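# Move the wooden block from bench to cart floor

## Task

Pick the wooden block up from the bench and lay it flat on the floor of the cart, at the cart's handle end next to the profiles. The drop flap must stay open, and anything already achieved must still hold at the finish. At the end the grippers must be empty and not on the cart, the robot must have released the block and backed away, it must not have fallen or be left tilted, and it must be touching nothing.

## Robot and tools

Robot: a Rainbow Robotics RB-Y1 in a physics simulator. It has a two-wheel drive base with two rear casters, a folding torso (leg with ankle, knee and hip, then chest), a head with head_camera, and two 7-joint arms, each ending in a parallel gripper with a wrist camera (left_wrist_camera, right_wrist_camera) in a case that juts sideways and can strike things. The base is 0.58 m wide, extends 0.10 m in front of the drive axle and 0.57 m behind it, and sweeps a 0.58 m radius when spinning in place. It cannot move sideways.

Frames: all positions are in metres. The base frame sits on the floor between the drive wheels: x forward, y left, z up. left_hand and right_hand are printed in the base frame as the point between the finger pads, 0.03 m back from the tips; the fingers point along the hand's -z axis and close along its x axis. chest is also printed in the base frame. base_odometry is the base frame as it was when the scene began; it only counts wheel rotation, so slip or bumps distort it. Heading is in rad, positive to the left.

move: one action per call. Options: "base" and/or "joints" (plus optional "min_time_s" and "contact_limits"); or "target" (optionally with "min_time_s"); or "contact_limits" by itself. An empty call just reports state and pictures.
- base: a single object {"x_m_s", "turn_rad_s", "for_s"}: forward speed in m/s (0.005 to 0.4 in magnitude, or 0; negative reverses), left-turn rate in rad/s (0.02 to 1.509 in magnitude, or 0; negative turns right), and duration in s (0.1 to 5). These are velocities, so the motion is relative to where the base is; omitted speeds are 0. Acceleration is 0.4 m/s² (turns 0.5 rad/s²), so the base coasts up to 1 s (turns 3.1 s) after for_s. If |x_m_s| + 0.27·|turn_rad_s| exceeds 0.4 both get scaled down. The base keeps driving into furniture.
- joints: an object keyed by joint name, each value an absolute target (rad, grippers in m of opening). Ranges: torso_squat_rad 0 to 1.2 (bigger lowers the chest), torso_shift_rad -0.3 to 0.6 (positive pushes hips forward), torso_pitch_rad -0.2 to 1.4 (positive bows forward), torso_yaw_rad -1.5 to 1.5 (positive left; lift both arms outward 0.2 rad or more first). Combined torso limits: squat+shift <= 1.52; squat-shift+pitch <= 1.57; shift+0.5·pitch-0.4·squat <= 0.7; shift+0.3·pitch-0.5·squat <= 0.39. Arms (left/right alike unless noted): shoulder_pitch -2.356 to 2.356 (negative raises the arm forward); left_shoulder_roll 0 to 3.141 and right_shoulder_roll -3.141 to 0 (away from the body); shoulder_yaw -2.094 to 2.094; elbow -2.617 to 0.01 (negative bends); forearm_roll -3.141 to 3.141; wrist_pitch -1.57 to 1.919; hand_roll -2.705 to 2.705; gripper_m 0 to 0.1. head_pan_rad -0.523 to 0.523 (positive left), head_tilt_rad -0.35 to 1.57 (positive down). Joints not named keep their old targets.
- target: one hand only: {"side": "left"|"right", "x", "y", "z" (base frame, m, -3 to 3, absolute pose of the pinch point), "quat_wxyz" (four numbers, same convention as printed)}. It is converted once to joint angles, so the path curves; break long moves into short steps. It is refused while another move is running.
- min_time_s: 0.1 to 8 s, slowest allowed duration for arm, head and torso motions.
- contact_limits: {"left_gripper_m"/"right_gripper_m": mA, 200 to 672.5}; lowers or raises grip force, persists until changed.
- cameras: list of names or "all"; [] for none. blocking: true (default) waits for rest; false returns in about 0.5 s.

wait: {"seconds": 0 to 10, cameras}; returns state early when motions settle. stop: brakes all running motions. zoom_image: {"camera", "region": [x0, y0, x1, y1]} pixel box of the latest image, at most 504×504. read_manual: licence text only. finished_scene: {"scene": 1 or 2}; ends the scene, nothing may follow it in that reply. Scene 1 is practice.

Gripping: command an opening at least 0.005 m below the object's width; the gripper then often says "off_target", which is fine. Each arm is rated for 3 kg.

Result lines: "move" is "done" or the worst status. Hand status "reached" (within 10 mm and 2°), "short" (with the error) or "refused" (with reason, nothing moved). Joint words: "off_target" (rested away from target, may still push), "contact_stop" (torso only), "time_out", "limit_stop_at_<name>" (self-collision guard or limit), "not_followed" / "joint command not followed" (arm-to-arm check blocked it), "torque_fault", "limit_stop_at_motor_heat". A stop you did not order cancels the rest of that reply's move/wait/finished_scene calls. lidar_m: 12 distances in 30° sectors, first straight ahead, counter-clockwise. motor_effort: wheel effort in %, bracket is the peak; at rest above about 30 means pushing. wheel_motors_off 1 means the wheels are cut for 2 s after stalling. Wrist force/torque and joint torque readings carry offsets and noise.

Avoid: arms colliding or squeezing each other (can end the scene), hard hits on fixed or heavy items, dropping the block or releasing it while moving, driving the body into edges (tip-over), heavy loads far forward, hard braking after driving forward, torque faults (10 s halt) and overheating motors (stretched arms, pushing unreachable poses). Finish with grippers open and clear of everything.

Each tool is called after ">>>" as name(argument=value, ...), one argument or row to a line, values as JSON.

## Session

>>> move(
  joints={"head_tilt_rad": 0.75, "head_pan_rad": 0.45},
  cameras=["head_camera"],
)

>>> move(
  joints={"head_tilt_rad": 0.75, "head_pan_rad": -0.45},
  cameras=["head_camera"],
)

Scene clock: 0.97 s.
Joint torques (N m): left_arm=[-1.65 -0.76 0.52 -0.61 -0.05 -0.69 -0.06] | right_arm=[-3.78 -0.54 -0.92 -1.4 -0.14 -0.55 0.1]
External joint torques (N m): left_arm=[-0.26 -0.91 0.51 -0.06 -0.06 -0.27 -0.05] | right_arm=[-0.18 0.58 -0.88 0.23 -0.2 0.05 0.09]
Motor temperatures (°C): left_arm=[30 28 31 35 34 32 37] | right_arm=[34 30 31 30 35 36 34]
Wrist force (N): left_arm=[0.1 1.5 -7.6] | right_arm=[-2.4 0.8 -4.6]
Wrist torque (N m): left_arm=[-0.34 0.16 0.07] | right_arm=[-0.05 -0.08 -0.11]
Wrist force, peak (N): left_arm=[0.1 1.6 -7.9] | right_arm=[-2.9 0.8 -5.4]
move: done
base_odometry: x=+0.000 y=+0.000 heading=+0.000
lidar_m: 0.74 1.02 1.57 4.56 1.53 1.08 1.02 1.08 1.44 3.61 1.10 0.78
base_status: not commanded
joint_positions: torso_squat_rad=+0.350 torso_shift_rad=+0.000 torso_pitch_rad=+0.000 torso_yaw_rad=+0.000 left_shoulder_pitch_rad=+0.037 left_shoulder_roll_rad=+0.004 left_shoulder_yaw_rad=-0.043 left_elbow_rad=-0.196 left_forearm_roll_rad=-0.014 left_wrist_pitch_rad=+0.002 left_hand_roll_rad=+0.027 left_gripper_m=+0.099 right_shoulder_pitch_rad=-0.040 right_shoulder_roll_rad=-0.021 right_shoulder_yaw_rad=-0.018 right_elbow_rad=-0.235 right_forearm_roll_rad=+0.049 right_wrist_pitch_rad=-0.014 right_hand_roll_rad=+0.035 right_gripper_m=+0.099 head_pan_rad=+0.450 head_tilt_rad=+0.750
joint_status: all done
wheel_motors_off: 0
motor_effort: left_wheel=-1(1) right_wheel=+1(2)
chest: x=-0.2280 y=+0.0001 z=+1.2475 quat_wxyz=(+1.000, +0.000, +0.000, +0.000) (m; base frame)
left_hand: x=-0.1598 y=+0.2200 z=+0.5653 quat_wxyz=(+0.997, +0.000, -0.079, -0.009) (m; base frame)
right_hand: x=-0.0823 y=-0.2360 z=+0.5770 quat_wxyz=(+0.989, -0.016, -0.142, +0.041) (m; base frame)
pictures: head_camera
camera_calibration:
head_camera: T_world_to_cam=[[0.432141, -0.901262, -0.0313247, 0.133575], [-0.586427, -0.254455, -0.768997, 1.04405], [0.685097, 0.350685, -0.638485, 1.01045], [0, 0, 0, 1]] pos_world=[-0.137717, 0.0317015, 1.45221]

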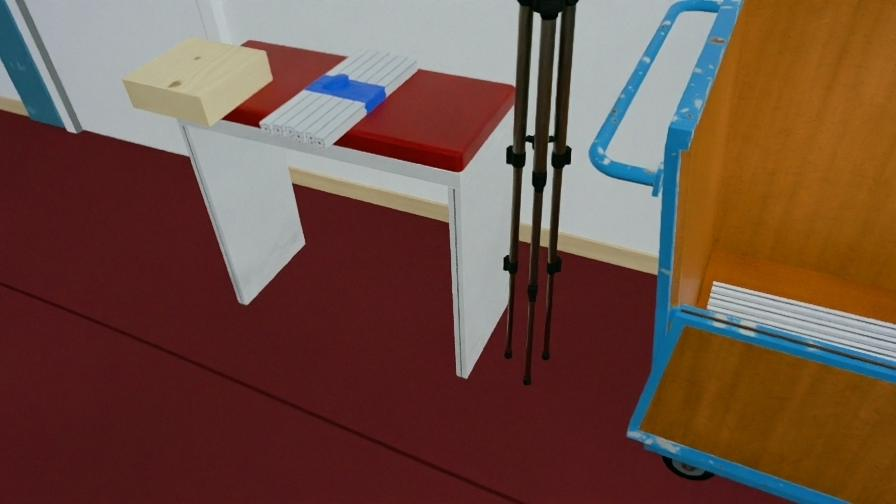

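Scene clock: 2.23 s.
Joint torques (N m): left_arm=[-1.59 -0.66 0.7 -0.46 -0.1 -0.78 0] | right_arm=[-3.61 -0.32 -0.66 -1.44 0 -0.54 0.03]
External joint torques (N m): left_arm=[-0.2 -0.81 0.69 0.09 -0.1 -0.36 0.01] | right_arm=[-0.01 0.79 -0.62 0.19 -0.07 0.06 0.02]
Motor temperatures (°C): left_arm=[30 28 31 35 34 32 37] | right_arm=[34 30 31 30 35 36 34]
Wrist force (N): left_arm=[-0.3 1.0 -7.6] | right_arm=[-2.3 0.8 -4.8]
Wrist torque (N m): left_arm=[-0.24 0.10 0.09] | right_arm=[-0.07 -0.06 -0.10]
Wrist force, peak (N): left_arm=[-0.7 1.3 -8.3] | right_arm=[-2.9 1.1 -5.5]
move: done
base_odometry: x=+0.000 y=+0.000 heading=+0.000
lidar_m: 0.74 1.03 1.57 4.57 1.50 1.07 1.02 1.07 1.44 3.61 1.10 0.79
base_status: not commanded
joint_positions: torso_squat_rad=+0.350 torso_shift_rad=+0.000 torso_pitch_rad=+0.000 torso_yaw_rad=+0.000 left_shoulder_pitch_rad=+0.037 left_shoulder_roll_rad=+0.004 left_shoulder_yaw_rad=-0.043 left_elbow_rad=-0.196 left_forearm_roll_rad=-0.014 left_wrist_pitch_rad=+0.002 left_hand_roll_rad=+0.027 left_gripper_m=+0.099 right_shoulder_pitch_rad=-0.040 right_shoulder_roll_rad=-0.021 right_shoulder_yaw_rad=-0.018 right_elbow_rad=-0.235 right_forearm_roll_rad=+0.049 right_wrist_pitch_rad=-0.014 right_hand_roll_rad=+0.035 right_gripper_m=+0.099 head_pan_rad=-0.450 head_tilt_rad=+0.750
joint_status: all done
wheel_motors_off: 0
motor_effort: left_wheel=+0(1) right_wheel=+0(2)
chest: x=-0.2280 y=+0.0001 z=+1.2475 quat_wxyz=(+1.000, +0.000, +0.000, +0.000) (m; base frame)
left_hand: x=-0.1598 y=+0.2200 z=+0.5653 quat_wxyz=(+0.997, +0.000, -0.079, -0.009) (m; base frame)
right_hand: x=-0.0823 y=-0.2360 z=+0.5770 quat_wxyz=(+0.989, -0.016, -0.142, +0.041) (m; base frame)
pictures: head_camera
camera_calibration:
head_camera: T_world_to_cam=[[-0.437313, -0.898762, -0.0313726, -0.0455228], [-0.563848, 0.301196, -0.768997, 1.04859], [0.700595, -0.318603, -0.638482, 1.01377], [0, 0, 0, 1]] pos_world=[-0.138906, -0.0337547, 1.45221]

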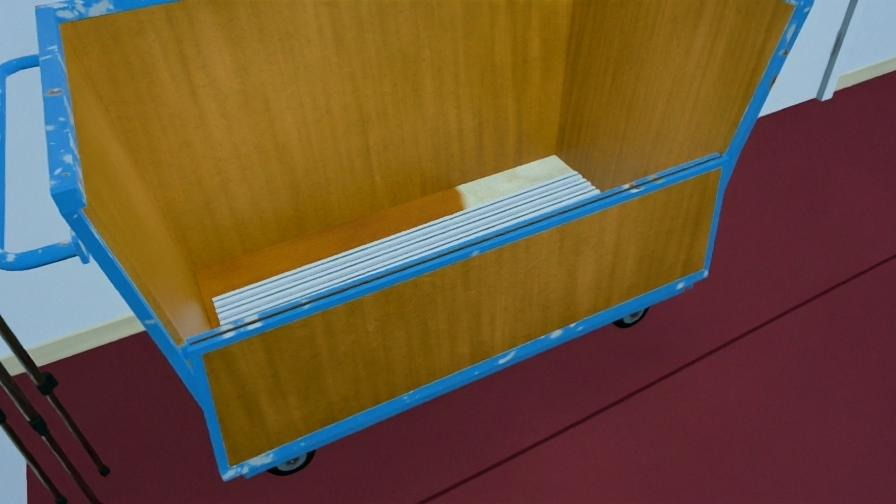

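>>> move(
  base={"turn_rad_s": 0.8, "for_s": 1.65},
  joints={"torso_squat_rad": 0.9, "torso_pitch_rad": 0.3, "head_pan_rad": 0, "head_tilt_rad": 0.55},
  cameras=[],
)

>>> move(
  base={"x_m_s": 0.4, "for_s": 3.73},
  joints={"right_shoulder_pitch_rad":0.264,"right_shoulder_roll_rad":-0.04,"right_shoulder_yaw_rad":0.089,"right_elbow_rad":-1.993,"right_forearm_roll_rad":0,"right_wrist_pitch_rad":-0.127,"right_hand_roll_rad":0},
  min_time_s=3,
  cameras=[],
)

>>> move(
  base={"turn_rad_s": -0.8, "for_s": 1.65},
  cameras=["head_camera","right_wrist_camera"],
)

Scene clock: 14.03 s.
Joint torques (N m): left_arm=[6.09 -0.87 0.85 2.55 -0.06 0.01 0.01] | right_arm=[4.66 -0.38 -0.63 1.84 -0.21 0.06 -0.05]
External joint torques (N m): left_arm=[-0.69 -1.12 0.82 -0.11 -0.05 -0.16 0] | right_arm=[0.12 0.58 -0.46 0.4 -0.21 0.09 -0.05]
Motor temperatures (°C): left_arm=[30 28 31 35 34 32 37] | right_arm=[34 30 31 30 35 36 34]
Wrist force (N): left_arm=[1.5 1.3 -7.1] | right_arm=[-0.9 0.7 -5.5]
Wrist torque (N m): left_arm=[-0.29 0.22 0.07] | right_arm=[-0.03 -0.02 -0.08]
Wrist force, peak (N): left_arm=[1.6 1.5 -8.4] | right_arm=[-2.7 1.4 -5.3]
move: done
base_odometry: x=+0.000 y=+0.000 heading=+1.333
lidar_m: 3.02 2.07 1.18 1.01 1.03 1.19 2.06 3.03 0.91 0.76 0.74 1.07
base_status: done (sent for 1.67 of 1.67 s)
joint_positions: torso_squat_rad=+0.900 torso_shift_rad=+0.000 torso_pitch_rad=+0.300 torso_yaw_rad=+0.000 left_shoulder_pitch_rad=+0.037 left_shoulder_roll_rad=+0.004 left_shoulder_yaw_rad=-0.043 left_elbow_rad=-0.196 left_forearm_roll_rad=-0.014 left_wrist_pitch_rad=+0.002 left_hand_roll_rad=+0.027 left_gripper_m=+0.099 right_shoulder_pitch_rad=-0.040 right_shoulder_roll_rad=-0.021 right_shoulder_yaw_rad=-0.018 right_elbow_rad=-0.235 right_forearm_roll_rad=+0.049 right_wrist_pitch_rad=-0.014 right_hand_roll_rad=+0.035 right_gripper_m=+0.099 head_pan_rad=+0.000 head_tilt_rad=+0.550
joint_status: all done
wheel_motors_off: 0
motor_effort: left_wheel=+2(32) right_wheel=+19(51)
chest: x=-0.1366 y=+0.0001 z=+1.0112 quat_wxyz=(+0.989, +0.000, +0.149, +0.000) (m; base frame)
left_hand: x=-0.2730 y=+0.2200 z=+0.3393 quat_wxyz=(+0.997, -0.002, +0.071, -0.009) (m; base frame)
right_hand: x=-0.1956 y=-0.2360 z=+0.3277 quat_wxyz=(+0.999, -0.010, +0.007, +0.043) (m; base frame)
pictures: none
No camera images: "cameras" was empty.

Scene clock: 19.30 s.
Joint torques (N m): left_arm=[6.37 -0.73 0.64 2.56 -0.03 -0.08 0] | right_arm=[-0.21 -1.44 0.02 -10.91 -0.17 -2.08 -0.26]
External joint torques (N m): left_arm=[-0.41 -0.98 0.61 -0.11 -0.03 -0.25 -0.01] | right_arm=[1.3 -0.84 0.52 -0.94 -0.4 -0.16 -0.31]
Motor temperatures (°C): left_arm=[30 28 31 35 34 32 37] | right_arm=[34 30 31 30 35 36 34]
Wrist force (N): left_arm=[1.4 1.3 -7.8] | right_arm=[-7.3 1.3 0.9]
Wrist torque (N m): left_arm=[-0.28 0.15 0.09] | right_arm=[-0.20 -0.41 -0.12]
Wrist force, peak (N): left_arm=[1.8 1.3 -8.7] | right_arm=[-7.9 1.2 0.7]
move: done
base_odometry: x=+0.351 y=+1.451 heading=+1.334
lidar_m: 2.33 2.86 1.64 1.40 1.41 1.65 2.86 1.23 1.05 0.57 1.12 1.32
base_status: done (sent for 3.73 of 3.73 s)
joint_positions: torso_squat_rad=+0.900 torso_shift_rad=+0.000 torso_pitch_rad=+0.300 torso_yaw_rad=+0.000 left_shoulder_pitch_rad=+0.037 left_shoulder_roll_rad=+0.004 left_shoulder_yaw_rad=-0.043 left_elbow_rad=-0.196 left_forearm_roll_rad=-0.014 left_wrist_pitch_rad=+0.002 left_hand_roll_rad=+0.027 left_gripper_m=+0.099 right_shoulder_pitch_rad=+0.264 right_shoulder_roll_rad=-0.040 right_shoulder_yaw_rad=+0.089 right_elbow_rad=-1.993 right_forearm_roll_rad=+0.000 right_wrist_pitch_rad=-0.127 right_hand_roll_rad=+0.000 right_gripper_m=+0.099 head_pan_rad=+0.000 head_tilt_rad=+0.550
joint_status: all done
wheel_motors_off: 0
motor_effort: left_wheel=+21(42) right_wheel=-18(49)
chest: x=-0.1365 y=+0.0001 z=+1.0112 quat_wxyz=(+0.989, +0.000, +0.149, +0.000) (m; base frame)
left_hand: x=-0.2730 y=+0.2200 z=+0.3393 quat_wxyz=(+0.997, -0.002, +0.071, -0.009) (m; base frame)
right_hand: x=+0.2495 y=-0.2225 z=+0.7723 quat_wxyz=(+0.708, -0.004, -0.706, +0.014) (m; base frame)
pictures: none
No camera images: "cameras" was empty.

Scene clock: 22.93 s.
Joint torques (N m): left_arm=[6.02 -0.7 0.48 2.6 -0.01 -0.18 0.02] | right_arm=[-0.25 -1.45 0 -10.78 -0.09 -1.91 -0.25]
External joint torques (N m): left_arm=[-0.76 -0.95 0.46 -0.07 -0.01 -0.35 0.02] | right_arm=[1.26 -0.85 0.51 -0.81 -0.32 0.01 -0.3]
Motor temperatures (°C): left_arm=[30 28 31 35 34 32 37] | right_arm=[34 30 31 30 35 36 34]
Wrist force (N): left_arm=[1.9 0.9 -7.9] | right_arm=[-7.4 1.0 1.2]
Wrist torque (N m): left_arm=[-0.24 0.25 0.13] | right_arm=[-0.13 -0.44 -0.11]
Wrist force, peak (N): left_arm=[2.2 1.1 -8.3] | right_arm=[-8.0 0.9 1.0]
move: done
base_odometry: x=+0.351 y=+1.451 heading=+0.002
lidar_m: 0.54 1.13 1.56 4.04 2.08 1.48 1.41 1.47 1.97 1.64 1.03 0.55
base_status: done (sent for 1.67 of 1.67 s)
joint_positions: torso_squat_rad=+0.900 torso_shift_rad=+0.000 torso_pitch_rad=+0.300 torso_yaw_rad=+0.000 left_shoulder_pitch_rad=+0.037 left_shoulder_roll_rad=+0.004 left_shoulder_yaw_rad=-0.043 left_elbow_rad=-0.196 left_forearm_roll_rad=-0.014 left_wrist_pitch_rad=+0.002 left_hand_roll_rad=+0.027 left_gripper_m=+0.099 right_shoulder_pitch_rad=+0.264 right_shoulder_roll_rad=-0.040 right_shoulder_yaw_rad=+0.089 right_elbow_rad=-1.993 right_forearm_roll_rad=+0.000 right_wrist_pitch_rad=-0.127 right_hand_roll_rad=+0.000 right_gripper_m=+0.099 head_pan_rad=+0.000 head_tilt_rad=+0.550
joint_status: not commanded
wheel_motors_off: 0
motor_effort: left_wheel=+21(46) right_wheel=+2(46)
chest: x=-0.1365 y=+0.0001 z=+1.0112 quat_wxyz=(+0.989, +0.000, +0.149, +0.000) (m; base frame)
left_hand: x=-0.2730 y=+0.2200 z=+0.3393 quat_wxyz=(+0.997, -0.002, +0.071, -0.009) (m; base frame)
right_hand: x=+0.2495 y=-0.2225 z=+0.7723 quat_wxyz=(+0.708, -0.004, -0.706, +0.014) (m; base frame)
pictures: head_camera, right_wrist_camera
camera_calibration:
head_camera: T_world_to_cam=[[-0.00606336, -0.999502, -0.0309827, 0.0358268], [-0.712358, 0.0260614, -0.701332, 0.85019], [0.70179, 0.0178183, -0.712161, 0.836361], [0, 0, 0, 1]] pos_world=[0.0189064, -0.00125082, 1.193]
right_wrist_camera: T_world_to_cam=[[0.0247594, -0.0532944, -0.998272, 0.751647], [-0.519055, 0.852743, -0.0583989, 0.391448], [0.854382, 0.519604, -0.00654934, -0.0203757], [0, 0, 0, 1]] pos_world=[0.201982, -0.283159, 0.773075]

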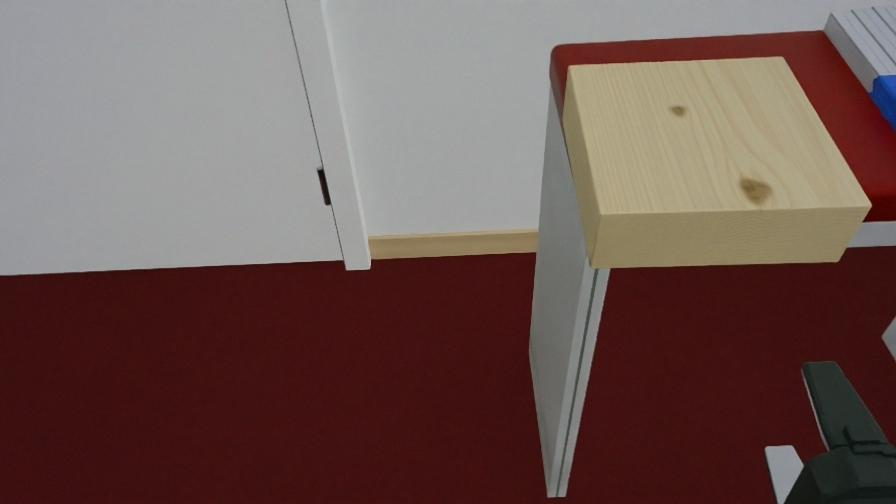

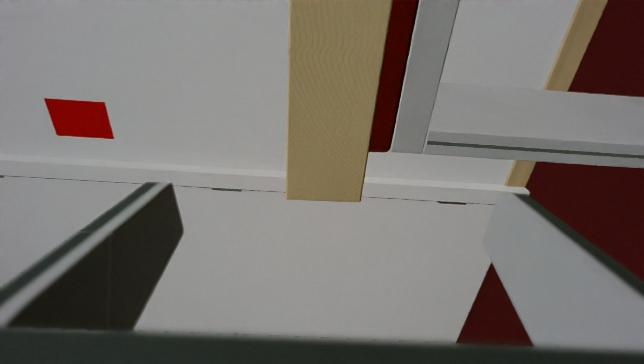

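>>> move(
  base={"x_m_s": 0.15, "for_s": 0.67},
  cameras=[],
)

>>> move(
  target={"side":"right","x":0.27,"y":-0.212,"z":0.775,"quat_wxyz":[0.7071,0,-0.7071,0]},
  min_time_s=0.8,
  cameras=["head_camera","right_wrist_camera"],
)

Scene clock: 26.37 s.
Joint torques (N m): left_arm=[6.6 -0.71 0.64 2.53 -0.05 0.05 -0.01] | right_arm=[-1.26 -1.71 -0.4 -11.02 -0.14 -2.06 -0.24]
External joint torques (N m): left_arm=[-0.18 -0.96 0.61 -0.14 -0.05 -0.12 -0.02] | right_arm=[0.26 -1.11 0.11 -1.04 -0.37 -0.14 -0.29]
Motor temperatures (°C): left_arm=[30 28 31 35 34 32 37] | right_arm=[34 30 31 30 35 36 34]
Wrist force (N): left_arm=[1.5 1.4 -8.2] | right_arm=[-7.1 0.8 1.1]
Wrist torque (N m): left_arm=[-0.31 0.19 0.10] | right_arm=[-0.14 -0.41 -0.09]
Wrist force, peak (N): left_arm=[1.7 1.9 -8.4] | right_arm=[-7.9 1.3 1.3]
move: done
base_odometry: x=+0.451 y=+1.451 heading=+0.001
lidar_m: 0.48 1.04 1.43 3.68 2.24 1.58 1.51 1.58 2.10 1.37 0.97 0.45
base_status: done (sent for 0.67 of 0.67 s)
joint_positions: torso_squat_rad=+0.900 torso_shift_rad=+0.000 torso_pitch_rad=+0.300 torso_yaw_rad=+0.000 left_shoulder_pitch_rad=+0.037 left_shoulder_roll_rad=+0.004 left_shoulder_yaw_rad=-0.043 left_elbow_rad=-0.196 left_forearm_roll_rad=-0.014 left_wrist_pitch_rad=+0.002 left_hand_roll_rad=+0.027 left_gripper_m=+0.099 right_shoulder_pitch_rad=+0.264 right_shoulder_roll_rad=-0.040 right_shoulder_yaw_rad=+0.089 right_elbow_rad=-1.993 right_forearm_roll_rad=+0.000 right_wrist_pitch_rad=-0.127 right_hand_roll_rad=+0.000 right_gripper_m=+0.099 head_pan_rad=+0.000 head_tilt_rad=+0.550
joint_status: not commanded
wheel_motors_off: 0
motor_effort: left_wheel=-7(48) right_wheel=+10(39)
chest: x=-0.1365 y=+0.0001 z=+1.0112 quat_wxyz=(+0.989, +0.000, +0.149, +0.000) (m; base frame)
left_hand: x=-0.2729 y=+0.2200 z=+0.3393 quat_wxyz=(+0.997, -0.002, +0.071, -0.009) (m; base frame)
right_hand: x=+0.2495 y=-0.2225 z=+0.7722 quat_wxyz=(+0.708, -0.004, -0.706, +0.014) (m; base frame)
pictures: none
No camera images: "cameras" was empty.

Scene clock: 27.50 s.
Joint torques (N m): left_arm=[6.58 -0.73 0.64 2.6 -0.03 -0.04 -0.06] | right_arm=[-4.14 2.32 -1.81 -10.4 -0.15 -1.84 0.16]
External joint torques (N m): left_arm=[-0.2 -0.98 0.62 -0.07 -0.03 -0.21 -0.07] | right_arm=[-1.37 2.3 -1.75 -0.33 -0.4 0.08 0.11]
Motor temperatures (°C): left_arm=[30 28 31 35 34 32 37] | right_arm=[34 30 31 30 35 36 34]
Wrist force (N): left_arm=[1.9 1.2 -7.7] | right_arm=[-6.9 1.0 0.9]
Wrist torque (N m): left_arm=[-0.28 0.24 0.04] | right_arm=[-0.16 -0.36 -0.11]
Wrist force, peak (N): left_arm=[2.1 0.5 -8.2] | right_arm=[-7.7 0.9 1.0]
move: done
base_odometry: x=+0.451 y=+1.451 heading=+0.001
lidar_m: 0.47 1.04 1.43 3.69 2.23 1.59 1.50 1.57 2.11 1.37 0.97 0.45
base_status: not commanded
joint_positions: torso_squat_rad=+0.900 torso_shift_rad=+0.000 torso_pitch_rad=+0.300 torso_yaw_rad=+0.000 left_shoulder_pitch_rad=+0.037 left_shoulder_roll_rad=+0.004 left_shoulder_yaw_rad=-0.043 left_elbow_rad=-0.196 left_forearm_roll_rad=-0.014 left_wrist_pitch_rad=+0.002 left_hand_roll_rad=+0.027 left_gripper_m=+0.099 right_shoulder_pitch_rad=+0.192 right_shoulder_roll_rad=+0.000 right_shoulder_yaw_rad=+0.083 right_elbow_rad=-1.962 right_forearm_roll_rad=-0.048 right_wrist_pitch_rad=-0.089 right_hand_roll_rad=+0.060 right_gripper_m=+0.099 head_pan_rad=+0.000 head_tilt_rad=+0.550
joint_status: all done
wheel_motors_off: 0
motor_effort: left_wheel=-8(9) right_wheel=+9(12)
chest: x=-0.1365 y=+0.0001 z=+1.0112 quat_wxyz=(+0.989, +0.000, +0.149, +0.000) (m; base frame)
left_hand: x=-0.2729 y=+0.2200 z=+0.3393 quat_wxyz=(+0.997, -0.002, +0.071, -0.009) (m; base frame)
right_hand: x=+0.2699 y=-0.2121 z=+0.7749 quat_wxyz=(+0.707, +0.003, -0.707, +0.003) (m; base frame)
right_hand_status: reached (checked arc, planned for 0.8 s): 0 mm and 0.5 deg off.
pictures: head_camera, right_wrist_camera
camera_calibration:
head_camera: T_world_to_cam=[[-0.00606336, -0.999502, -0.0309827, 0.0358268], [-0.712358, 0.0260614, -0.701332, 0.85019], [0.70179, 0.0178183, -0.712161, 0.836361], [0, 0, 0, 1]] pos_world=[0.0189064, -0.00125082, 1.193]
right_wrist_camera: T_world_to_cam=[[0.0263019, -0.0288113, -0.999239, 0.759884], [-0.513893, 0.857002, -0.0382368, 0.377076], [0.857451, 0.514507, 0.0077349, -0.0560861], [0, 0, 0, 1]] pos_world=[0.221881, -0.272405, 0.774157]

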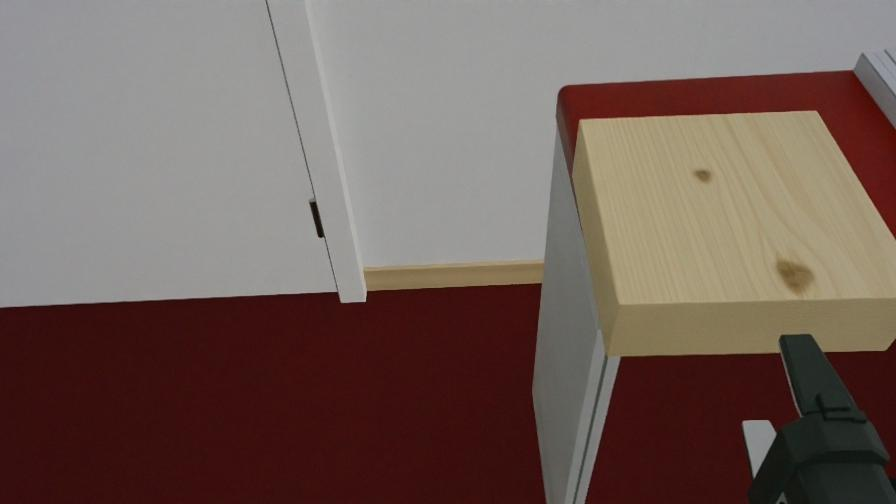

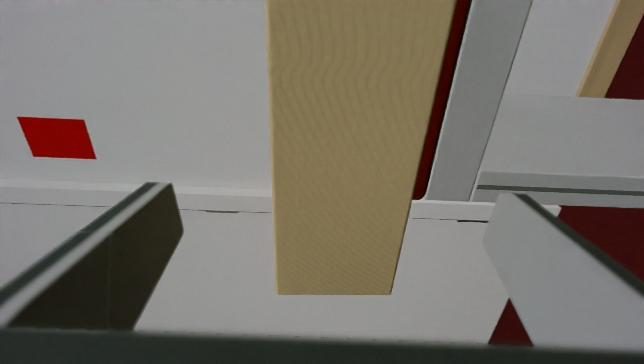

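>>> move(
  target={"side":"right","x":0.366,"y":-0.212,"z":0.772,"quat_wxyz":[0.7071,0,-0.7071,0]},
  min_time_s=1.5,
  cameras=[],
)

>>> move(
  joints={"right_gripper_m": 0.05},
  cameras=["head_camera"],
)

>>> move(
  target={"side":"right","x":0.382,"y":-0.212,"z":0.83,"quat_wxyz":[0.7934,0,-0.6088,0]},
  min_time_s=1.4,
  cameras=["head_camera"],
)

Scene clock: 31.77 s.
Joint torques (N m): left_arm=[6.52 -0.86 0.79 2.62 -0.05 -0.02 -0.05] | right_arm=[-9.85 1.59 -1.97 -10.44 -0.07 -1.74 0.18]
External joint torques (N m): left_arm=[-0.27 -1.11 0.76 -0.04 -0.05 -0.19 -0.06] | right_arm=[-1.26 2.36 -1.98 -0.26 -0.32 0.17 0.13]
Motor temperatures (°C): left_arm=[30 28 31 35 34 32 37] | right_arm=[34 30 31 30 35 36 34]
Wrist force (N): left_arm=[1.4 1.9 -7.0] | right_arm=[-7.1 0.6 0.9]
Wrist torque (N m): left_arm=[-0.38 0.21 0.07] | right_arm=[-0.16 -0.38 -0.10]
Wrist force, peak (N): left_arm=[1.6 1.4 -8.6] | right_arm=[-8.2 0.6 1.2]
move: done
base_odometry: x=+0.451 y=+1.451 heading=+0.001
lidar_m: 0.47 1.03 1.42 3.69 2.23 1.59 1.51 1.58 2.10 1.38 0.98 0.45
base_status: not commanded
joint_positions: torso_squat_rad=+0.900 torso_shift_rad=+0.000 torso_pitch_rad=+0.300 torso_yaw_rad=+0.000 left_shoulder_pitch_rad=+0.037 left_shoulder_roll_rad=+0.004 left_shoulder_yaw_rad=-0.043 left_elbow_rad=-0.196 left_forearm_roll_rad=-0.014 left_wrist_pitch_rad=+0.002 left_hand_roll_rad=+0.027 left_gripper_m=+0.099 right_shoulder_pitch_rad=-0.173 right_shoulder_roll_rad=+0.000 right_shoulder_yaw_rad=-0.044 right_elbow_rad=-1.681 right_forearm_roll_rad=-0.099 right_wrist_pitch_rad=-0.027 right_hand_roll_rad=+0.105 right_gripper_m=+0.099 head_pan_rad=+0.000 head_tilt_rad=+0.550
joint_status: all done
wheel_motors_off: 0
motor_effort: left_wheel=-8(9) right_wheel=+9(11)
chest: x=-0.1365 y=+0.0001 z=+1.0112 quat_wxyz=(+0.989, +0.000, +0.149, +0.000) (m; base frame)
left_hand: x=-0.2729 y=+0.2200 z=+0.3393 quat_wxyz=(+0.997, -0.002, +0.071, -0.009) (m; base frame)
right_hand: x=+0.3655 y=-0.2120 z=+0.7721 quat_wxyz=(+0.707, +0.004, -0.707, +0.004) (m; base frame)
right_hand_status: reached (checked arc, planned for 1.5 s): 0 mm and 0.6 deg off.
pictures: none
No camera images: "cameras" was empty.

Scene clock: 32.83 s.
Joint torques (N m): left_arm=[6.69 -0.8 0.9 2.66 -0.12 -0.04 0.07] | right_arm=[-10.32 1.45 -2.06 -12.78 -0.03 -2.78 0.31]
External joint torques (N m): left_arm=[-0.09 -1.05 0.87 -0.01 -0.12 -0.21 0.06] | right_arm=[-1.74 2.22 -2.08 -2.6 -0.28 -0.87 0.26]
Motor temperatures (°C): left_arm=[30 28 31 35 34 32 37] | right_arm=[34 30 31 31 35 36 34]
Wrist force (N): left_arm=[2.2 1.6 -7.9] | right_arm=[-12.2 0.4 0.7]
Wrist torque (N m): left_arm=[-0.32 0.25 0.04] | right_arm=[-0.11 -0.78 -0.29]
Wrist force, peak (N): left_arm=[2.4 1.4 -8.2] | right_arm=[-13.3 0.7 1.4]
move: off_target
base_odometry: x=+0.451 y=+1.451 heading=+0.001
lidar_m: 0.47 1.05 1.44 3.69 2.23 1.57 1.51 1.57 2.10 1.38 0.98 0.46
base_status: not commanded
joint_positions: torso_squat_rad=+0.900 torso_shift_rad=+0.000 torso_pitch_rad=+0.300 torso_yaw_rad=+0.000 left_shoulder_pitch_rad=+0.037 left_shoulder_roll_rad=+0.004 left_shoulder_yaw_rad=-0.043 left_elbow_rad=-0.196 left_forearm_roll_rad=-0.014 left_wrist_pitch_rad=+0.002 left_hand_roll_rad=+0.027 left_gripper_m=+0.099 right_shoulder_pitch_rad=-0.173 right_shoulder_roll_rad=+0.000 right_shoulder_yaw_rad=-0.044 right_elbow_rad=-1.681 right_forearm_roll_rad=-0.099 right_wrist_pitch_rad=-0.027 right_hand_roll_rad=+0.105 right_gripper_m=+0.075 head_pan_rad=+0.000 head_tilt_rad=+0.550
joint_status: right_gripper_m off_target (ended at +0.075, target +0.050)
wheel_motors_off: 0
motor_effort: left_wheel=-8(9) right_wheel=+9(11)
chest: x=-0.1365 y=+0.0001 z=+1.0112 quat_wxyz=(+0.989, +0.000, +0.149, +0.000) (m; base frame)
left_hand: x=-0.2730 y=+0.2200 z=+0.3393 quat_wxyz=(+0.997, -0.002, +0.071, -0.009) (m; base frame)
right_hand: x=+0.3655 y=-0.2120 z=+0.7718 quat_wxyz=(+0.707, +0.004, -0.707, +0.004) (m; base frame)
pictures: head_camera
camera_calibration:
head_camera: T_world_to_cam=[[-0.00606336, -0.999502, -0.0309827, 0.0358268], [-0.712358, 0.0260614, -0.701332, 0.85019], [0.70179, 0.0178183, -0.712161, 0.836361], [0, 0, 0, 1]] pos_world=[0.0189064, -0.00125082, 1.193]

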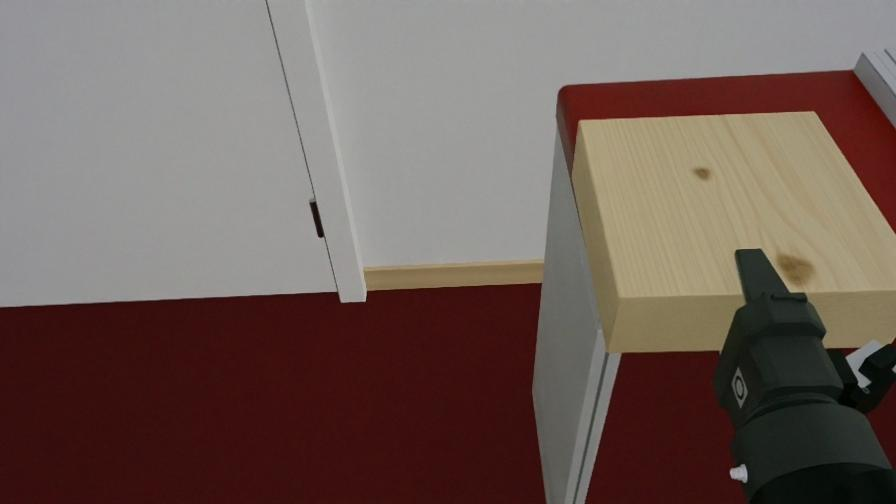

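Scene clock: 34.57 s.
Joint torques (N m): left_arm=[6.25 -0.86 0.87 2.5 -0.16 -0.1 -0.1] | right_arm=[-16.39 0.05 -2.76 -17.47 0.71 -5.15 -0.3]
External joint torques (N m): left_arm=[-0.54 -1.12 0.84 -0.17 -0.16 -0.27 -0.11] | right_arm=[-5.94 1.25 -2.92 -7.54 0.47 -3.28 -0.34]
Motor temperatures (°C): left_arm=[30 28 31 35 34 32 37] | right_arm=[34 30 31 31 35 36 34]
Wrist force (N): left_arm=[2.3 0.3 -8.0] | right_arm=[-19.3 3.4 -4.6]
Wrist torque (N m): left_arm=[-0.20 0.29 0.09] | right_arm=[0.14 0.13 0.06]
Wrist force, peak (N): left_arm=[2.4 1.6 -8.0] | right_arm=[-28.1 1.3 -0.5]
move: done
base_odometry: x=+0.451 y=+1.451 heading=+0.001
lidar_m: 0.47 1.03 1.44 3.68 2.22 1.58 1.50 1.58 2.12 1.38 0.98 0.45
base_status: not commanded
joint_positions: torso_squat_rad=+0.900 torso_shift_rad=+0.000 torso_pitch_rad=+0.300 torso_yaw_rad=+0.000 left_shoulder_pitch_rad=+0.037 left_shoulder_roll_rad=+0.004 left_shoulder_yaw_rad=-0.043 left_elbow_rad=-0.196 left_forearm_roll_rad=-0.014 left_wrist_pitch_rad=+0.002 left_hand_roll_rad=+0.027 left_gripper_m=+0.099 right_shoulder_pitch_rad=-0.301 right_shoulder_roll_rad=+0.000 right_shoulder_yaw_rad=-0.083 right_elbow_rad=-2.015 right_forearm_roll_rad=+0.033 right_wrist_pitch_rad=+0.692 right_hand_roll_rad=-0.016 right_gripper_m=+0.075 head_pan_rad=+0.000 head_tilt_rad=+0.550
joint_status: all done
wheel_motors_off: 0
motor_effort: left_wheel=-9(9) right_wheel=+9(12)
chest: x=-0.1364 y=+0.0000 z=+1.0112 quat_wxyz=(+0.989, +0.000, +0.150, +0.000) (m; base frame)
left_hand: x=-0.2730 y=+0.2200 z=+0.3393 quat_wxyz=(+0.997, -0.002, +0.071, -0.009) (m; base frame)
right_hand: x=+0.3817 y=-0.2120 z=+0.8282 quat_wxyz=(+0.795, +0.000, -0.607, +0.000) (m; base frame)
right_hand_status: reached (checked arc, planned for 1.4 s): 2 mm and 0.2 deg off.
pictures: head_camera
camera_calibration:
head_camera: T_world_to_cam=[[-0.00607217, -0.999502, -0.0309807, 0.0358221], [-0.712556, 0.0260613, -0.701131, 0.849955], [0.701589, 0.0178181, -0.712359, 0.836462], [0, 0, 0, 1]] pos_world=[0.0190064, -0.00125082, 1.1929]

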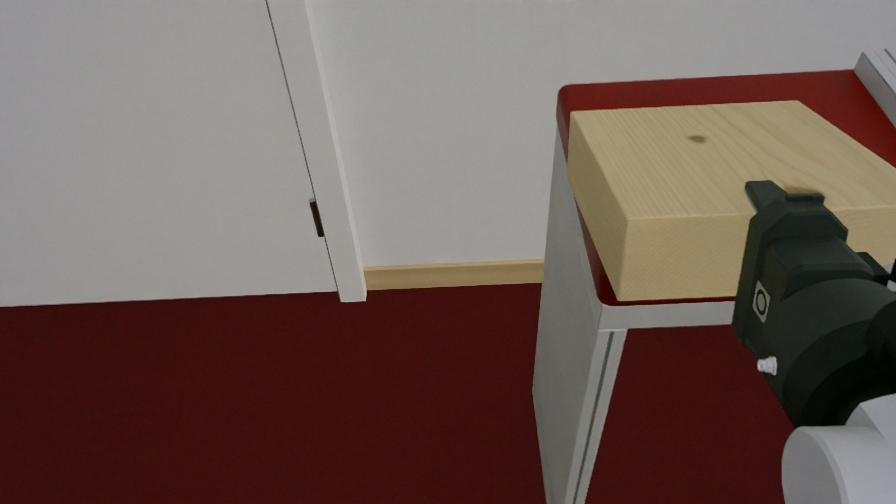

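>>> move(
  target={"side":"right","x":0.413,"y":-0.212,"z":0.882,"quat_wxyz":[0.866,0,-0.5,0]},
  min_time_s=1.3,
  cameras=[],
)

>>> move(
  target={"side":"right","x":0.452,"y":-0.212,"z":0.927,"quat_wxyz":[0.9239,0,-0.3827,0]},
  min_time_s=1.3,
  cameras=[],
)

>>> move(
  joints={"torso_squat_rad": 0.5},
  min_time_s=2,
  cameras=["head_camera"],
)

>>> move(
  base={"x_m_s":-0.3,"for_s":1.6},
  cameras=[],
)

Scene clock: 38.27 s.
Joint torques (N m): left_arm=[6.72 -0.77 0.75 2.84 -0.05 0.03 0.02] | right_arm=[-23.4 -6.81 -2.93 -15.7 0.6 -4.99 -0.53]
External joint torques (N m): left_arm=[-0.07 -1.03 0.73 0.17 -0.05 -0.14 0.02] | right_arm=[-8.35 -3.14 -2.89 -7.23 0.38 -3.31 -0.58]
Motor temperatures (°C): left_arm=[30 28 31 35 34 32 37] | right_arm=[34 30 31 31 35 37 34]
Wrist force (N): left_arm=[2.2 1.3 -8.4] | right_arm=[-16.9 3.9 -9.9]
Wrist torque (N m): left_arm=[-0.29 0.28 0.05] | right_arm=[0.16 0.29 0.22]
Wrist force, peak (N): left_arm=[2.2 1.7 -8.5] | right_arm=[-18.0 3.0 -12.2]
move: done
base_odometry: x=+0.451 y=+1.451 heading=+0.001
lidar_m: 0.48 1.02 1.42 3.68 2.23 1.58 1.51 1.57 2.11 1.37 0.99 0.45
base_status: not commanded
joint_positions: torso_squat_rad=+0.900 torso_shift_rad=+0.000 torso_pitch_rad=+0.300 torso_yaw_rad=+0.000 left_shoulder_pitch_rad=+0.037 left_shoulder_roll_rad=+0.004 left_shoulder_yaw_rad=-0.043 left_elbow_rad=-0.196 left_forearm_roll_rad=-0.014 left_wrist_pitch_rad=+0.002 left_hand_roll_rad=+0.027 left_gripper_m=+0.099 right_shoulder_pitch_rad=-0.672 right_shoulder_roll_rad=-0.079 right_shoulder_yaw_rad=-0.180 right_elbow_rad=-2.008 right_forearm_roll_rad=+0.017 right_wrist_pitch_rad=+1.308 right_hand_roll_rad=-0.036 right_gripper_m=+0.074 head_pan_rad=+0.000 head_tilt_rad=+0.550
joint_status: all done
wheel_motors_off: 0
motor_effort: left_wheel=-9(9) right_wheel=+9(12)
chest: x=-0.1364 y=+0.0000 z=+1.0112 quat_wxyz=(+0.989, +0.000, +0.150, +0.000) (m; base frame)
left_hand: x=-0.2730 y=+0.2200 z=+0.3394 quat_wxyz=(+0.997, -0.002, +0.071, -0.009) (m; base frame)
right_hand: x=+0.4122 y=-0.2118 z=+0.8803 quat_wxyz=(+0.867, +0.000, -0.499, +0.000) (m; base frame)
right_hand_status: reached (checked arc, planned for 1.3 s): 2 mm and 0.2 deg off.
pictures: none
No camera images: "cameras" was empty.

Scene clock: 39.93 s.
Joint torques (N m): left_arm=[6.39 -0.59 0.67 2.57 0.01 -0.08 -0.05] | right_arm=[-30.9 -11.19 -2.83 -14.83 0.5 -4.62 -0.31]
External joint torques (N m): left_arm=[-0.42 -0.85 0.64 -0.1 0.01 -0.25 -0.06] | right_arm=[-10.77 -4.4 -2.6 -7.19 0.27 -3.24 -0.34]
Motor temperatures (°C): left_arm=[30 28 31 35 34 32 37] | right_arm=[34 30 31 31 35 37 34]
Wrist force (N): left_arm=[1.4 1.3 -7.8] | right_arm=[-15.3 2.7 -15.9]
Wrist torque (N m): left_arm=[-0.33 0.18 0.09] | right_arm=[-0.13 0.43 0.04]
Wrist force, peak (N): left_arm=[2.3 2.0 -8.0] | right_arm=[-22.6 1.7 -17.4]
move: done
base_odometry: x=+0.451 y=+1.451 heading=+0.001
lidar_m: 0.47 1.05 1.45 3.67 2.23 1.58 1.51 1.57 2.11 1.38 0.98 0.45
base_status: not commanded
joint_positions: torso_squat_rad=+0.900 torso_shift_rad=+0.000 torso_pitch_rad=+0.301 torso_yaw_rad=+0.000 left_shoulder_pitch_rad=+0.037 left_shoulder_roll_rad=+0.004 left_shoulder_yaw_rad=-0.043 left_elbow_rad=-0.196 left_forearm_roll_rad=-0.014 left_wrist_pitch_rad=+0.002 left_hand_roll_rad=+0.027 left_gripper_m=+0.099 right_shoulder_pitch_rad=-1.090 right_shoulder_roll_rad=-0.205 right_shoulder_yaw_rad=-0.259 right_elbow_rad=-1.681 right_forearm_roll_rad=-0.022 right_wrist_pitch_rad=+1.669 right_hand_roll_rad=-0.052 right_gripper_m=+0.074 head_pan_rad=+0.000 head_tilt_rad=+0.550
joint_status: all done
wheel_motors_off: 0
motor_effort: left_wheel=-7(9) right_wheel=+9(15)
chest: x=-0.1362 y=+0.0000 z=+1.0112 quat_wxyz=(+0.989, +0.000, +0.150, +0.000) (m; base frame)
left_hand: x=-0.2731 y=+0.2200 z=+0.3394 quat_wxyz=(+0.997, -0.002, +0.071, -0.009) (m; base frame)
right_hand: x=+0.4511 y=-0.2119 z=+0.9246 quat_wxyz=(+0.925, +0.000, -0.381, +0.000) (m; base frame)
right_hand_status: reached (checked arc, planned for 1.3 s): 3 mm and 0.3 deg off.
pictures: none
No camera images: "cameras" was empty.

Scene clock: 42.23 s.
Joint torques (N m): left_arm=[6.22 -0.62 0.55 2.75 -0.06 -0.03 -0.04] | right_arm=[-33.26 -11.31 -2.36 -17.9 0.56 -6.46 -0.3]
External joint torques (N m): left_arm=[-0.59 -0.88 0.52 0.08 -0.06 -0.21 -0.05] | right_arm=[-13.13 -4.51 -2.13 -10.25 0.34 -5.08 -0.33]
Motor temperatures (°C): left_arm=[30 28 31 35 34 32 37] | right_arm=[34 30 31 31 35 37 34]
Wrist force (N): left_arm=[2.0 1.6 -7.5] | right_arm=[-19.7 1.7 -19.4]
Wrist torque (N m): left_arm=[-0.39 0.23 0.08] | right_arm=[-0.10 1.33 -0.16]
Wrist force, peak (N): left_arm=[1.4 1.0 -8.9] | right_arm=[-20.0 1.3 -19.9]
move: done
base_odometry: x=+0.451 y=+1.451 heading=+0.001
lidar_m: 0.47 1.04 1.43 3.68 2.23 1.58 1.51 1.57 2.11 1.37 0.99 0.44
base_status: not commanded
joint_positions: torso_squat_rad=+0.500 torso_shift_rad=+0.000 torso_pitch_rad=+0.301 torso_yaw_rad=+0.000 left_shoulder_pitch_rad=+0.037 left_shoulder_roll_rad=+0.004 left_shoulder_yaw_rad=-0.043 left_elbow_rad=-0.196 left_forearm_roll_rad=-0.014 left_wrist_pitch_rad=+0.002 left_hand_roll_rad=+0.027 left_gripper_m=+0.099 right_shoulder_pitch_rad=-1.089 right_shoulder_roll_rad=-0.205 right_shoulder_yaw_rad=-0.259 right_elbow_rad=-1.681 right_forearm_roll_rad=-0.022 right_wrist_pitch_rad=+1.670 right_hand_roll_rad=-0.052 right_gripper_m=+0.074 head_pan_rad=+0.000 head_tilt_rad=+0.550
joint_status: all done
wheel_motors_off: 0
motor_effort: left_wheel=-8(9) right_wheel=+9(11)
chest: x=-0.1360 y=+0.0000 z=+1.1903 quat_wxyz=(+0.989, +0.000, +0.150, +0.000) (m; base frame)
left_hand: x=-0.2732 y=+0.2201 z=+0.5186 quat_wxyz=(+0.997, -0.002, +0.071, -0.009) (m; base frame)
right_hand: x=+0.4511 y=-0.2120 z=+1.1028 quat_wxyz=(+0.925, +0.000, -0.380, +0.000) (m; base frame)
pictures: head_camera
camera_calibration:
head_camera: T_world_to_cam=[[-0.00602966, -0.9995, -0.031047, 0.041362], [-0.713153, 0.0260623, -0.700524, 0.97514], [0.700983, 0.0179174, -0.712953, 0.964314], [0, 0, 0, 1]] pos_world=[0.0197062, -0.00135107, 1.3719]

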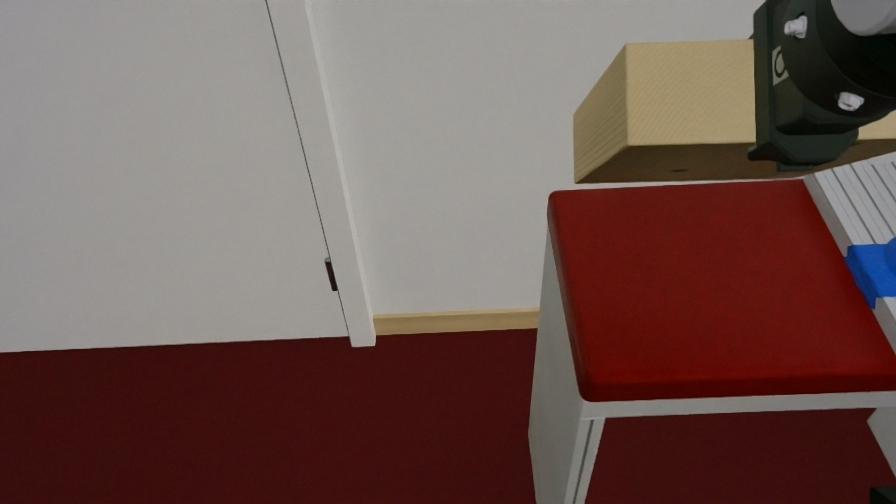

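Scene clock: 45.03 s.
Joint torques (N m): left_arm=[5.74 -0.84 0.78 2.69 -0.1 0.05 0.08] | right_arm=[-34.5 -11.36 -2.29 -18.13 0.52 -6.51 -0.28]
External joint torques (N m): left_arm=[-1.07 -1.1 0.75 0.01 -0.1 -0.12 0.07] | right_arm=[-14.38 -4.57 -2.06 -10.47 0.3 -5.12 -0.32]
Motor temperatures (°C): left_arm=[30 28 31 35 34 32 37] | right_arm=[34 30 31 31 35 37 34]
Wrist force (N): left_arm=[2.2 1.4 -7.4] | right_arm=[-19.7 2.0 -19.0]
Wrist torque (N m): left_arm=[-0.31 0.26 0.06] | right_arm=[-0.18 1.35 -0.19]
Wrist force, peak (N): left_arm=[2.2 1.8 -8.3] | right_arm=[-19.8 2.0 -21.5]
move: done
base_odometry: x=-0.029 y=+1.451 heading=+0.000
lidar_m: 0.93 1.56 2.07 4.14 1.52 1.08 1.03 1.08 1.45 3.61 1.45 1.28
base_status: done (sent for 1.6 of 1.6 s)
joint_positions: torso_squat_rad=+0.500 torso_shift_rad=+0.000 torso_pitch_rad=+0.301 torso_yaw_rad=+0.000 left_shoulder_pitch_rad=+0.037 left_shoulder_roll_rad=+0.004 left_shoulder_yaw_rad=-0.043 left_elbow_rad=-0.196 left_forearm_roll_rad=-0.014 left_wrist_pitch_rad=+0.002 left_hand_roll_rad=+0.027 left_gripper_m=+0.099 right_shoulder_pitch_rad=-1.089 right_shoulder_roll_rad=-0.205 right_shoulder_yaw_rad=-0.259 right_elbow_rad=-1.681 right_forearm_roll_rad=-0.022 right_wrist_pitch_rad=+1.670 right_hand_roll_rad=-0.052 right_gripper_m=+0.074 head_pan_rad=+0.000 head_tilt_rad=+0.550
joint_status: not commanded
wheel_motors_off: 0
motor_effort: left_wheel=-14(27) right_wheel=+14(49)
chest: x=-0.1360 y=+0.0000 z=+1.1904 quat_wxyz=(+0.989, +0.000, +0.150, +0.000) (m; base frame)
left_hand: x=-0.2732 y=+0.2201 z=+0.5187 quat_wxyz=(+0.997, -0.002, +0.071, -0.009) (m; base frame)
right_hand: x=+0.4510 y=-0.2121 z=+1.1028 quat_wxyz=(+0.925, +0.000, -0.380, +0.000) (m; base frame)
pictures: none
No camera images: "cameras" was empty.

>>> move(
  base={"turn_rad_s": -0.8, "for_s": 1.895},
  joints={"right_shoulder_pitch_rad":-0.85,"right_shoulder_roll_rad":-0.15,"right_shoulder_yaw_rad":-0.2,"right_elbow_rad":-1.5,"right_forearm_roll_rad":-0.02,"right_wrist_pitch_rad":1.88,"right_hand_roll_rad":0.0},
  min_time_s=3,
  cameras=[],
)

>>> move(
  base={"x_m_s": 0.4, "for_s": 3.63},
  joints={"torso_squat_rad":0.1,"torso_shift_rad":0.2,"torso_pitch_rad":0.5,"right_shoulder_pitch_rad":-0.397,"right_shoulder_roll_rad":-0.04,"right_shoulder_yaw_rad":-0.073,"right_elbow_rad":-2.213,"right_forearm_roll_rad":0.04,"right_wrist_pitch_rad":1.919,"right_hand_roll_rad":-0.037,"head_tilt_rad":0.7},
  min_time_s=3.5,
  cameras=["head_camera"],
)

>>> move(
  base={"turn_rad_s": 0.8, "for_s": 1.9},
  cameras=["head_camera"],
)

Scene clock: 67.87 s.
Joint torques (N m): left_arm=[5.71 -0.63 0.55 2.71 -0.07 -0.03 0.12] | right_arm=[-26.48 -6.82 0.39 -15.36 0.61 -1.1 0.11]
External joint torques (N m): left_arm=[-1.1 -0.89 0.53 0.04 -0.06 -0.21 0.11] | right_arm=[-8.86 -1.41 0.74 -7.03 0.32 -0.77 0.11]
Motor temperatures (°C): left_arm=[30 28 31 35 34 32 37] | right_arm=[36 30 31 33 35 38 34]
Wrist force (N): left_arm=[1.5 0.6 -7.5] | right_arm=[-3.0 3.2 -26.5]
Wrist torque (N m): left_arm=[-0.17 0.21 0.05] | right_arm=[0.04 0.29 -0.11]
Wrist force, peak (N): left_arm=[2.2 2.1 -8.4] | right_arm=[-19.6 2.0 -20.2]
move: done
base_odometry: x=-0.029 y=+1.451 heading=-1.520
lidar_m: 4.18 1.29 1.28 0.93 1.58 2.21 3.93 1.46 1.08 1.04 1.06 1.48
base_status: done (sent for 1.9 of 1.9 s)
joint_positions: torso_squat_rad=+0.500 torso_shift_rad=+0.000 torso_pitch_rad=+0.301 torso_yaw_rad=+0.000 left_shoulder_pitch_rad=+0.037 left_shoulder_roll_rad=+0.004 left_shoulder_yaw_rad=-0.043 left_elbow_rad=-0.196 left_forearm_roll_rad=-0.014 left_wrist_pitch_rad=+0.002 left_hand_roll_rad=+0.027 left_gripper_m=+0.099 right_shoulder_pitch_rad=-0.848 right_shoulder_roll_rad=-0.150 right_shoulder_yaw_rad=-0.200 right_elbow_rad=-1.498 right_forearm_roll_rad=-0.020 right_wrist_pitch_rad=+1.880 right_hand_roll_rad=+0.000 right_gripper_m=+0.074 head_pan_rad=+0.000 head_tilt_rad=+0.550
joint_status: all done
wheel_motors_off: 0
motor_effort: left_wheel=+16(51) right_wheel=+3(48)
chest: x=-0.1360 y=+0.0000 z=+1.1904 quat_wxyz=(+0.989, +0.000, +0.150, +0.000) (m; base frame)
left_hand: x=-0.2732 y=+0.2201 z=+0.5187 quat_wxyz=(+0.997, -0.002, +0.071, -0.009) (m; base frame)
right_hand: x=+0.3292 y=-0.2231 z=+0.8990 quat_wxyz=(+0.997, -0.020, -0.071, +0.022) (m; base frame)
pictures: none
No camera images: "cameras" was empty.

Scene clock: 72.80 s.
Joint torques (N m): left_arm=[11.28 -0.61 0.85 4.65 -0.05 0.34 0.05] | right_arm=[-11.74 -0.14 0.15 -15.58 0.88 -1.12 -0.3]
External joint torques (N m): left_arm=[-0.67 -0.92 0.81 -0.05 -0.04 -0.23 0.03] | right_arm=[-4.79 1.06 0.28 -7.38 0.59 -0.75 -0.31]
Motor temperatures (°C): left_arm=[30 28 31 35 34 32 37] | right_arm=[36 30 31 33 35 37 34]
Wrist force (N): left_arm=[2.3 1.3 -7.3] | right_arm=[-4.0 3.6 -25.7]
Wrist torque (N m): left_arm=[-0.29 0.25 0.09] | right_arm=[-0.02 0.36 -0.10]
Wrist force, peak (N): left_arm=[3.1 1.2 -8.3] | right_arm=[-2.8 3.4 -27.6]
move: done
base_odometry: x=+0.044 y=+0.000 heading=-1.520
lidar_m: 4.19 1.04 0.76 0.72 1.01 1.56 3.99 1.50 1.09 1.05 1.09 1.50
base_status: done (sent for 3.63 of 3.63 s)
joint_positions: torso_squat_rad=+0.100 torso_shift_rad=+0.200 torso_pitch_rad=+0.501 torso_yaw_rad=+0.000 left_shoulder_pitch_rad=+0.037 left_shoulder_roll_rad=+0.004 left_shoulder_yaw_rad=-0.043 left_elbow_rad=-0.196 left_forearm_roll_rad=-0.014 left_wrist_pitch_rad=+0.002 left_hand_roll_rad=+0.027 left_gripper_m=+0.099 right_shoulder_pitch_rad=-0.396 right_shoulder_roll_rad=-0.040 right_shoulder_yaw_rad=-0.073 right_elbow_rad=-2.211 right_forearm_roll_rad=+0.040 right_wrist_pitch_rad=+1.919 right_hand_roll_rad=-0.037 right_gripper_m=+0.074 head_pan_rad=+0.000 head_tilt_rad=+0.700
joint_status: all done
wheel_motors_off: 0
motor_effort: left_wheel=+0(47) right_wheel=-1(41)
chest: x=+0.0592 y=+0.0000 z=+1.2345 quat_wxyz=(+0.969, +0.000, +0.248, +0.000) (m; base frame)
left_hand: x=-0.2085 y=+0.2201 z=+0.6034 quat_wxyz=(+0.985, -0.002, +0.170, -0.008) (m; base frame)
right_hand: x=+0.3703 y=-0.2152 z=+0.8989 quat_wxyz=(+0.996, -0.018, -0.084, +0.004) (m; base frame)
pictures: head_camera
camera_calibration:
head_camera: T_world_to_cam=[[-0.0163537, -0.999495, -0.0272369, 0.0399818], [-0.909978, 0.0261661, -0.413829, 0.789589], [0.414333, 0.0180174, -0.909947, 1.14623], [0, 0, 0, 1]] pos_world=[0.24424, -0.00135101, 1.37086]

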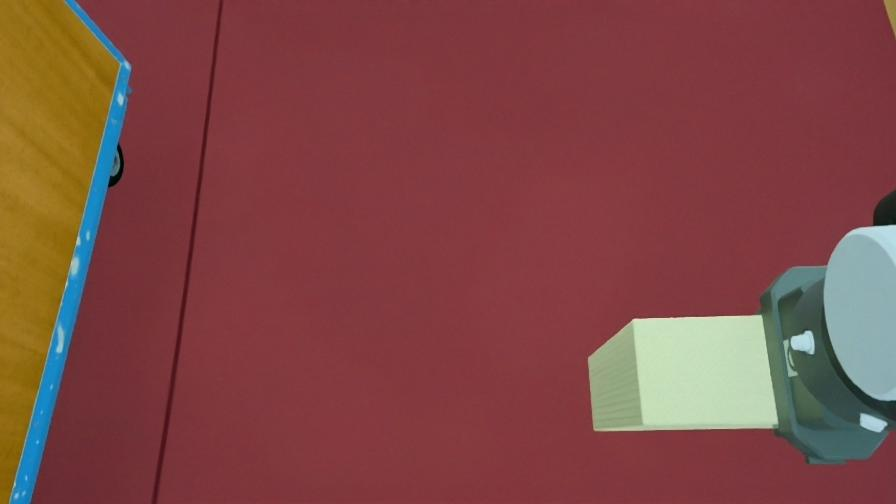

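Scene clock: 76.63 s.
Joint torques (N m): left_arm=[11.24 -0.41 0.91 4.71 -0.08 0.37 0] | right_arm=[-11.98 -0.59 -0.28 -15.54 0.66 -1.3 -0.31]
External joint torques (N m): left_arm=[-0.71 -0.73 0.87 0 -0.07 -0.2 -0.01] | right_arm=[-5.02 0.61 -0.15 -7.33 0.37 -0.93 -0.32]
Motor temperatures (°C): left_arm=[30 28 31 35 34 32 37] | right_arm=[35 30 31 33 35 37 34]
Wrist force (N): left_arm=[3.3 1.2 -7.3] | right_arm=[-3.7 3.5 -26.7]
Wrist torque (N m): left_arm=[-0.28 0.35 0.10] | right_arm=[-0.08 0.37 -0.10]
Wrist force, peak (N): left_arm=[3.4 1.4 -8.1] | right_arm=[-4.6 3.2 -26.9]
move: done
base_odometry: x=+0.044 y=+0.000 heading=+0.000
lidar_m: 0.73 1.03 1.54 4.64 1.51 1.10 1.05 1.08 1.45 3.65 1.08 0.77
base_status: done (sent for 1.9 of 1.9 s)
joint_positions: torso_squat_rad=+0.100 torso_shift_rad=+0.200 torso_pitch_rad=+0.501 torso_yaw_rad=+0.000 left_shoulder_pitch_rad=+0.037 left_shoulder_roll_rad=+0.004 left_shoulder_yaw_rad=-0.043 left_elbow_rad=-0.196 left_forearm_roll_rad=-0.014 left_wrist_pitch_rad=+0.002 left_hand_roll_rad=+0.027 left_gripper_m=+0.099 right_shoulder_pitch_rad=-0.396 right_shoulder_roll_rad=-0.040 right_shoulder_yaw_rad=-0.073 right_elbow_rad=-2.211 right_forearm_roll_rad=+0.040 right_wrist_pitch_rad=+1.919 right_hand_roll_rad=-0.037 right_gripper_m=+0.074 head_pan_rad=+0.000 head_tilt_rad=+0.700
joint_status: not commanded
wheel_motors_off: 0
motor_effort: left_wheel=-2(37) right_wheel=+16(35)
chest: x=+0.0592 y=+0.0000 z=+1.2345 quat_wxyz=(+0.969, +0.000, +0.248, +0.000) (m; base frame)
left_hand: x=-0.2086 y=+0.2201 z=+0.6034 quat_wxyz=(+0.985, -0.002, +0.170, -0.008) (m; base frame)
right_hand: x=+0.3703 y=-0.2152 z=+0.8989 quat_wxyz=(+0.996, -0.018, -0.084, +0.004) (m; base frame)
pictures: head_camera
camera_calibration:
head_camera: T_world_to_cam=[[-0.0163537, -0.999495, -0.0272369, 0.0399818], [-0.909978, 0.0261661, -0.413829, 0.789589], [0.414333, 0.0180174, -0.909947, 1.14623], [0, 0, 0, 1]] pos_world=[0.24424, -0.00135101, 1.37086]

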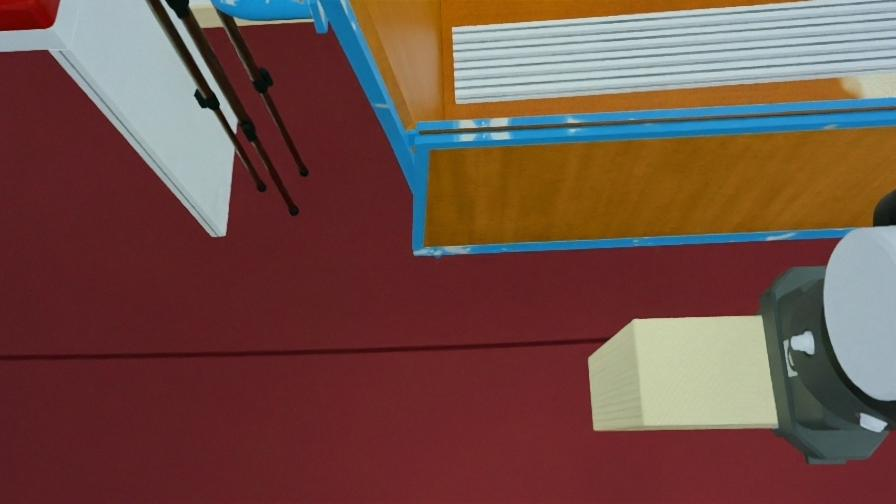

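>>> move(
  base={"x_m_s": 0.22, "for_s": 2.27},
  joints={"head_tilt_rad":0.8},
  cameras=["head_camera"],
)

Scene clock: 82.83 s.
Joint torques (N m): left_arm=[11.28 -0.39 0.78 4.73 -0.11 0.3 -0.01] | right_arm=[-12.38 -0.24 -0.09 -15.4 0.63 -1.21 -0.34]
External joint torques (N m): left_arm=[-0.68 -0.71 0.74 0.02 -0.1 -0.27 -0.03] | right_arm=[-5.43 0.96 0.04 -7.19 0.35 -0.84 -0.35]
Motor temperatures (°C): left_arm=[30 28 31 35 34 32 37] | right_arm=[35 30 31 33 35 37 34]
Wrist force (N): left_arm=[3.1 1.4 -7.4] | right_arm=[-4.0 3.6 -26.6]
Wrist torque (N m): left_arm=[-0.29 0.38 0.06] | right_arm=[0.00 0.32 -0.10]
Wrist force, peak (N): left_arm=[2.9 1.4 -8.4] | right_arm=[-2.5 3.8 -27.7]
move: done
base_odometry: x=+0.543 y=+0.000 heading=+0.000
lidar_m: 0.22 0.24 0.67 3.58 2.27 1.62 1.53 1.60 2.14 1.04 0.35 0.25
base_status: done (sent for 2.27 of 2.27 s)
joint_positions: torso_squat_rad=+0.100 torso_shift_rad=+0.200 torso_pitch_rad=+0.501 torso_yaw_rad=+0.000 left_shoulder_pitch_rad=+0.037 left_shoulder_roll_rad=+0.004 left_shoulder_yaw_rad=-0.043 left_elbow_rad=-0.196 left_forearm_roll_rad=-0.014 left_wrist_pitch_rad=+0.002 left_hand_roll_rad=+0.027 left_gripper_m=+0.099 right_shoulder_pitch_rad=-0.396 right_shoulder_roll_rad=-0.040 right_shoulder_yaw_rad=-0.073 right_elbow_rad=-2.211 right_forearm_roll_rad=+0.040 right_wrist_pitch_rad=+1.919 right_hand_roll_rad=-0.037 right_gripper_m=+0.074 head_pan_rad=+0.000 head_tilt_rad=+0.800
joint_status: all done
wheel_motors_off: 0
motor_effort: left_wheel=+3(31) right_wheel=-2(47)
chest: x=+0.0592 y=+0.0000 z=+1.2345 quat_wxyz=(+0.969, +0.000, +0.248, +0.000) (m; base frame)
left_hand: x=-0.2085 y=+0.2201 z=+0.6034 quat_wxyz=(+0.985, -0.002, +0.170, -0.008) (m; base frame)
right_hand: x=+0.3702 y=-0.2152 z=+0.8989 quat_wxyz=(+0.996, -0.018, -0.084, +0.004) (m; base frame)
pictures: head_camera
camera_calibration:
head_camera: T_world_to_cam=[[-0.0189884, -0.999495, -0.0254671, 0.0379649], [-0.946742, 0.0261635, -0.320928, 0.666015], [0.321432, 0.0180169, -0.946761, 1.21394], [0, 0, 0, 1]] pos_world=[0.241064, -0.00135102, 1.36403]

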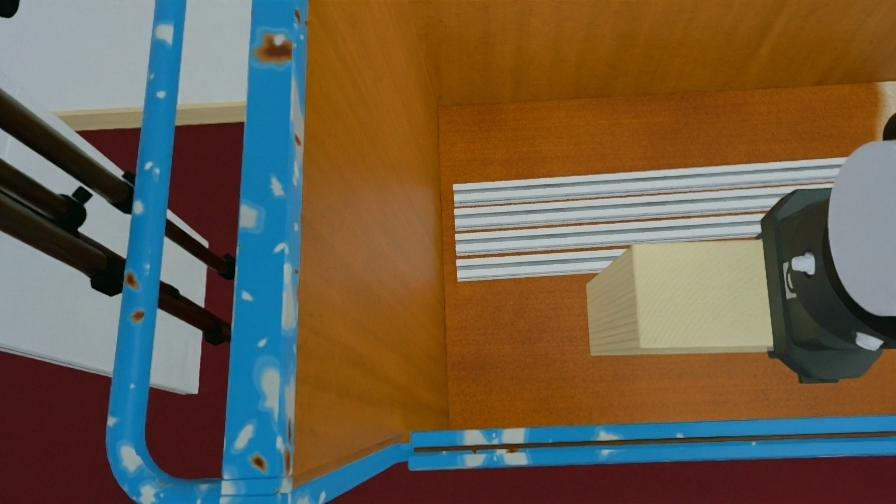

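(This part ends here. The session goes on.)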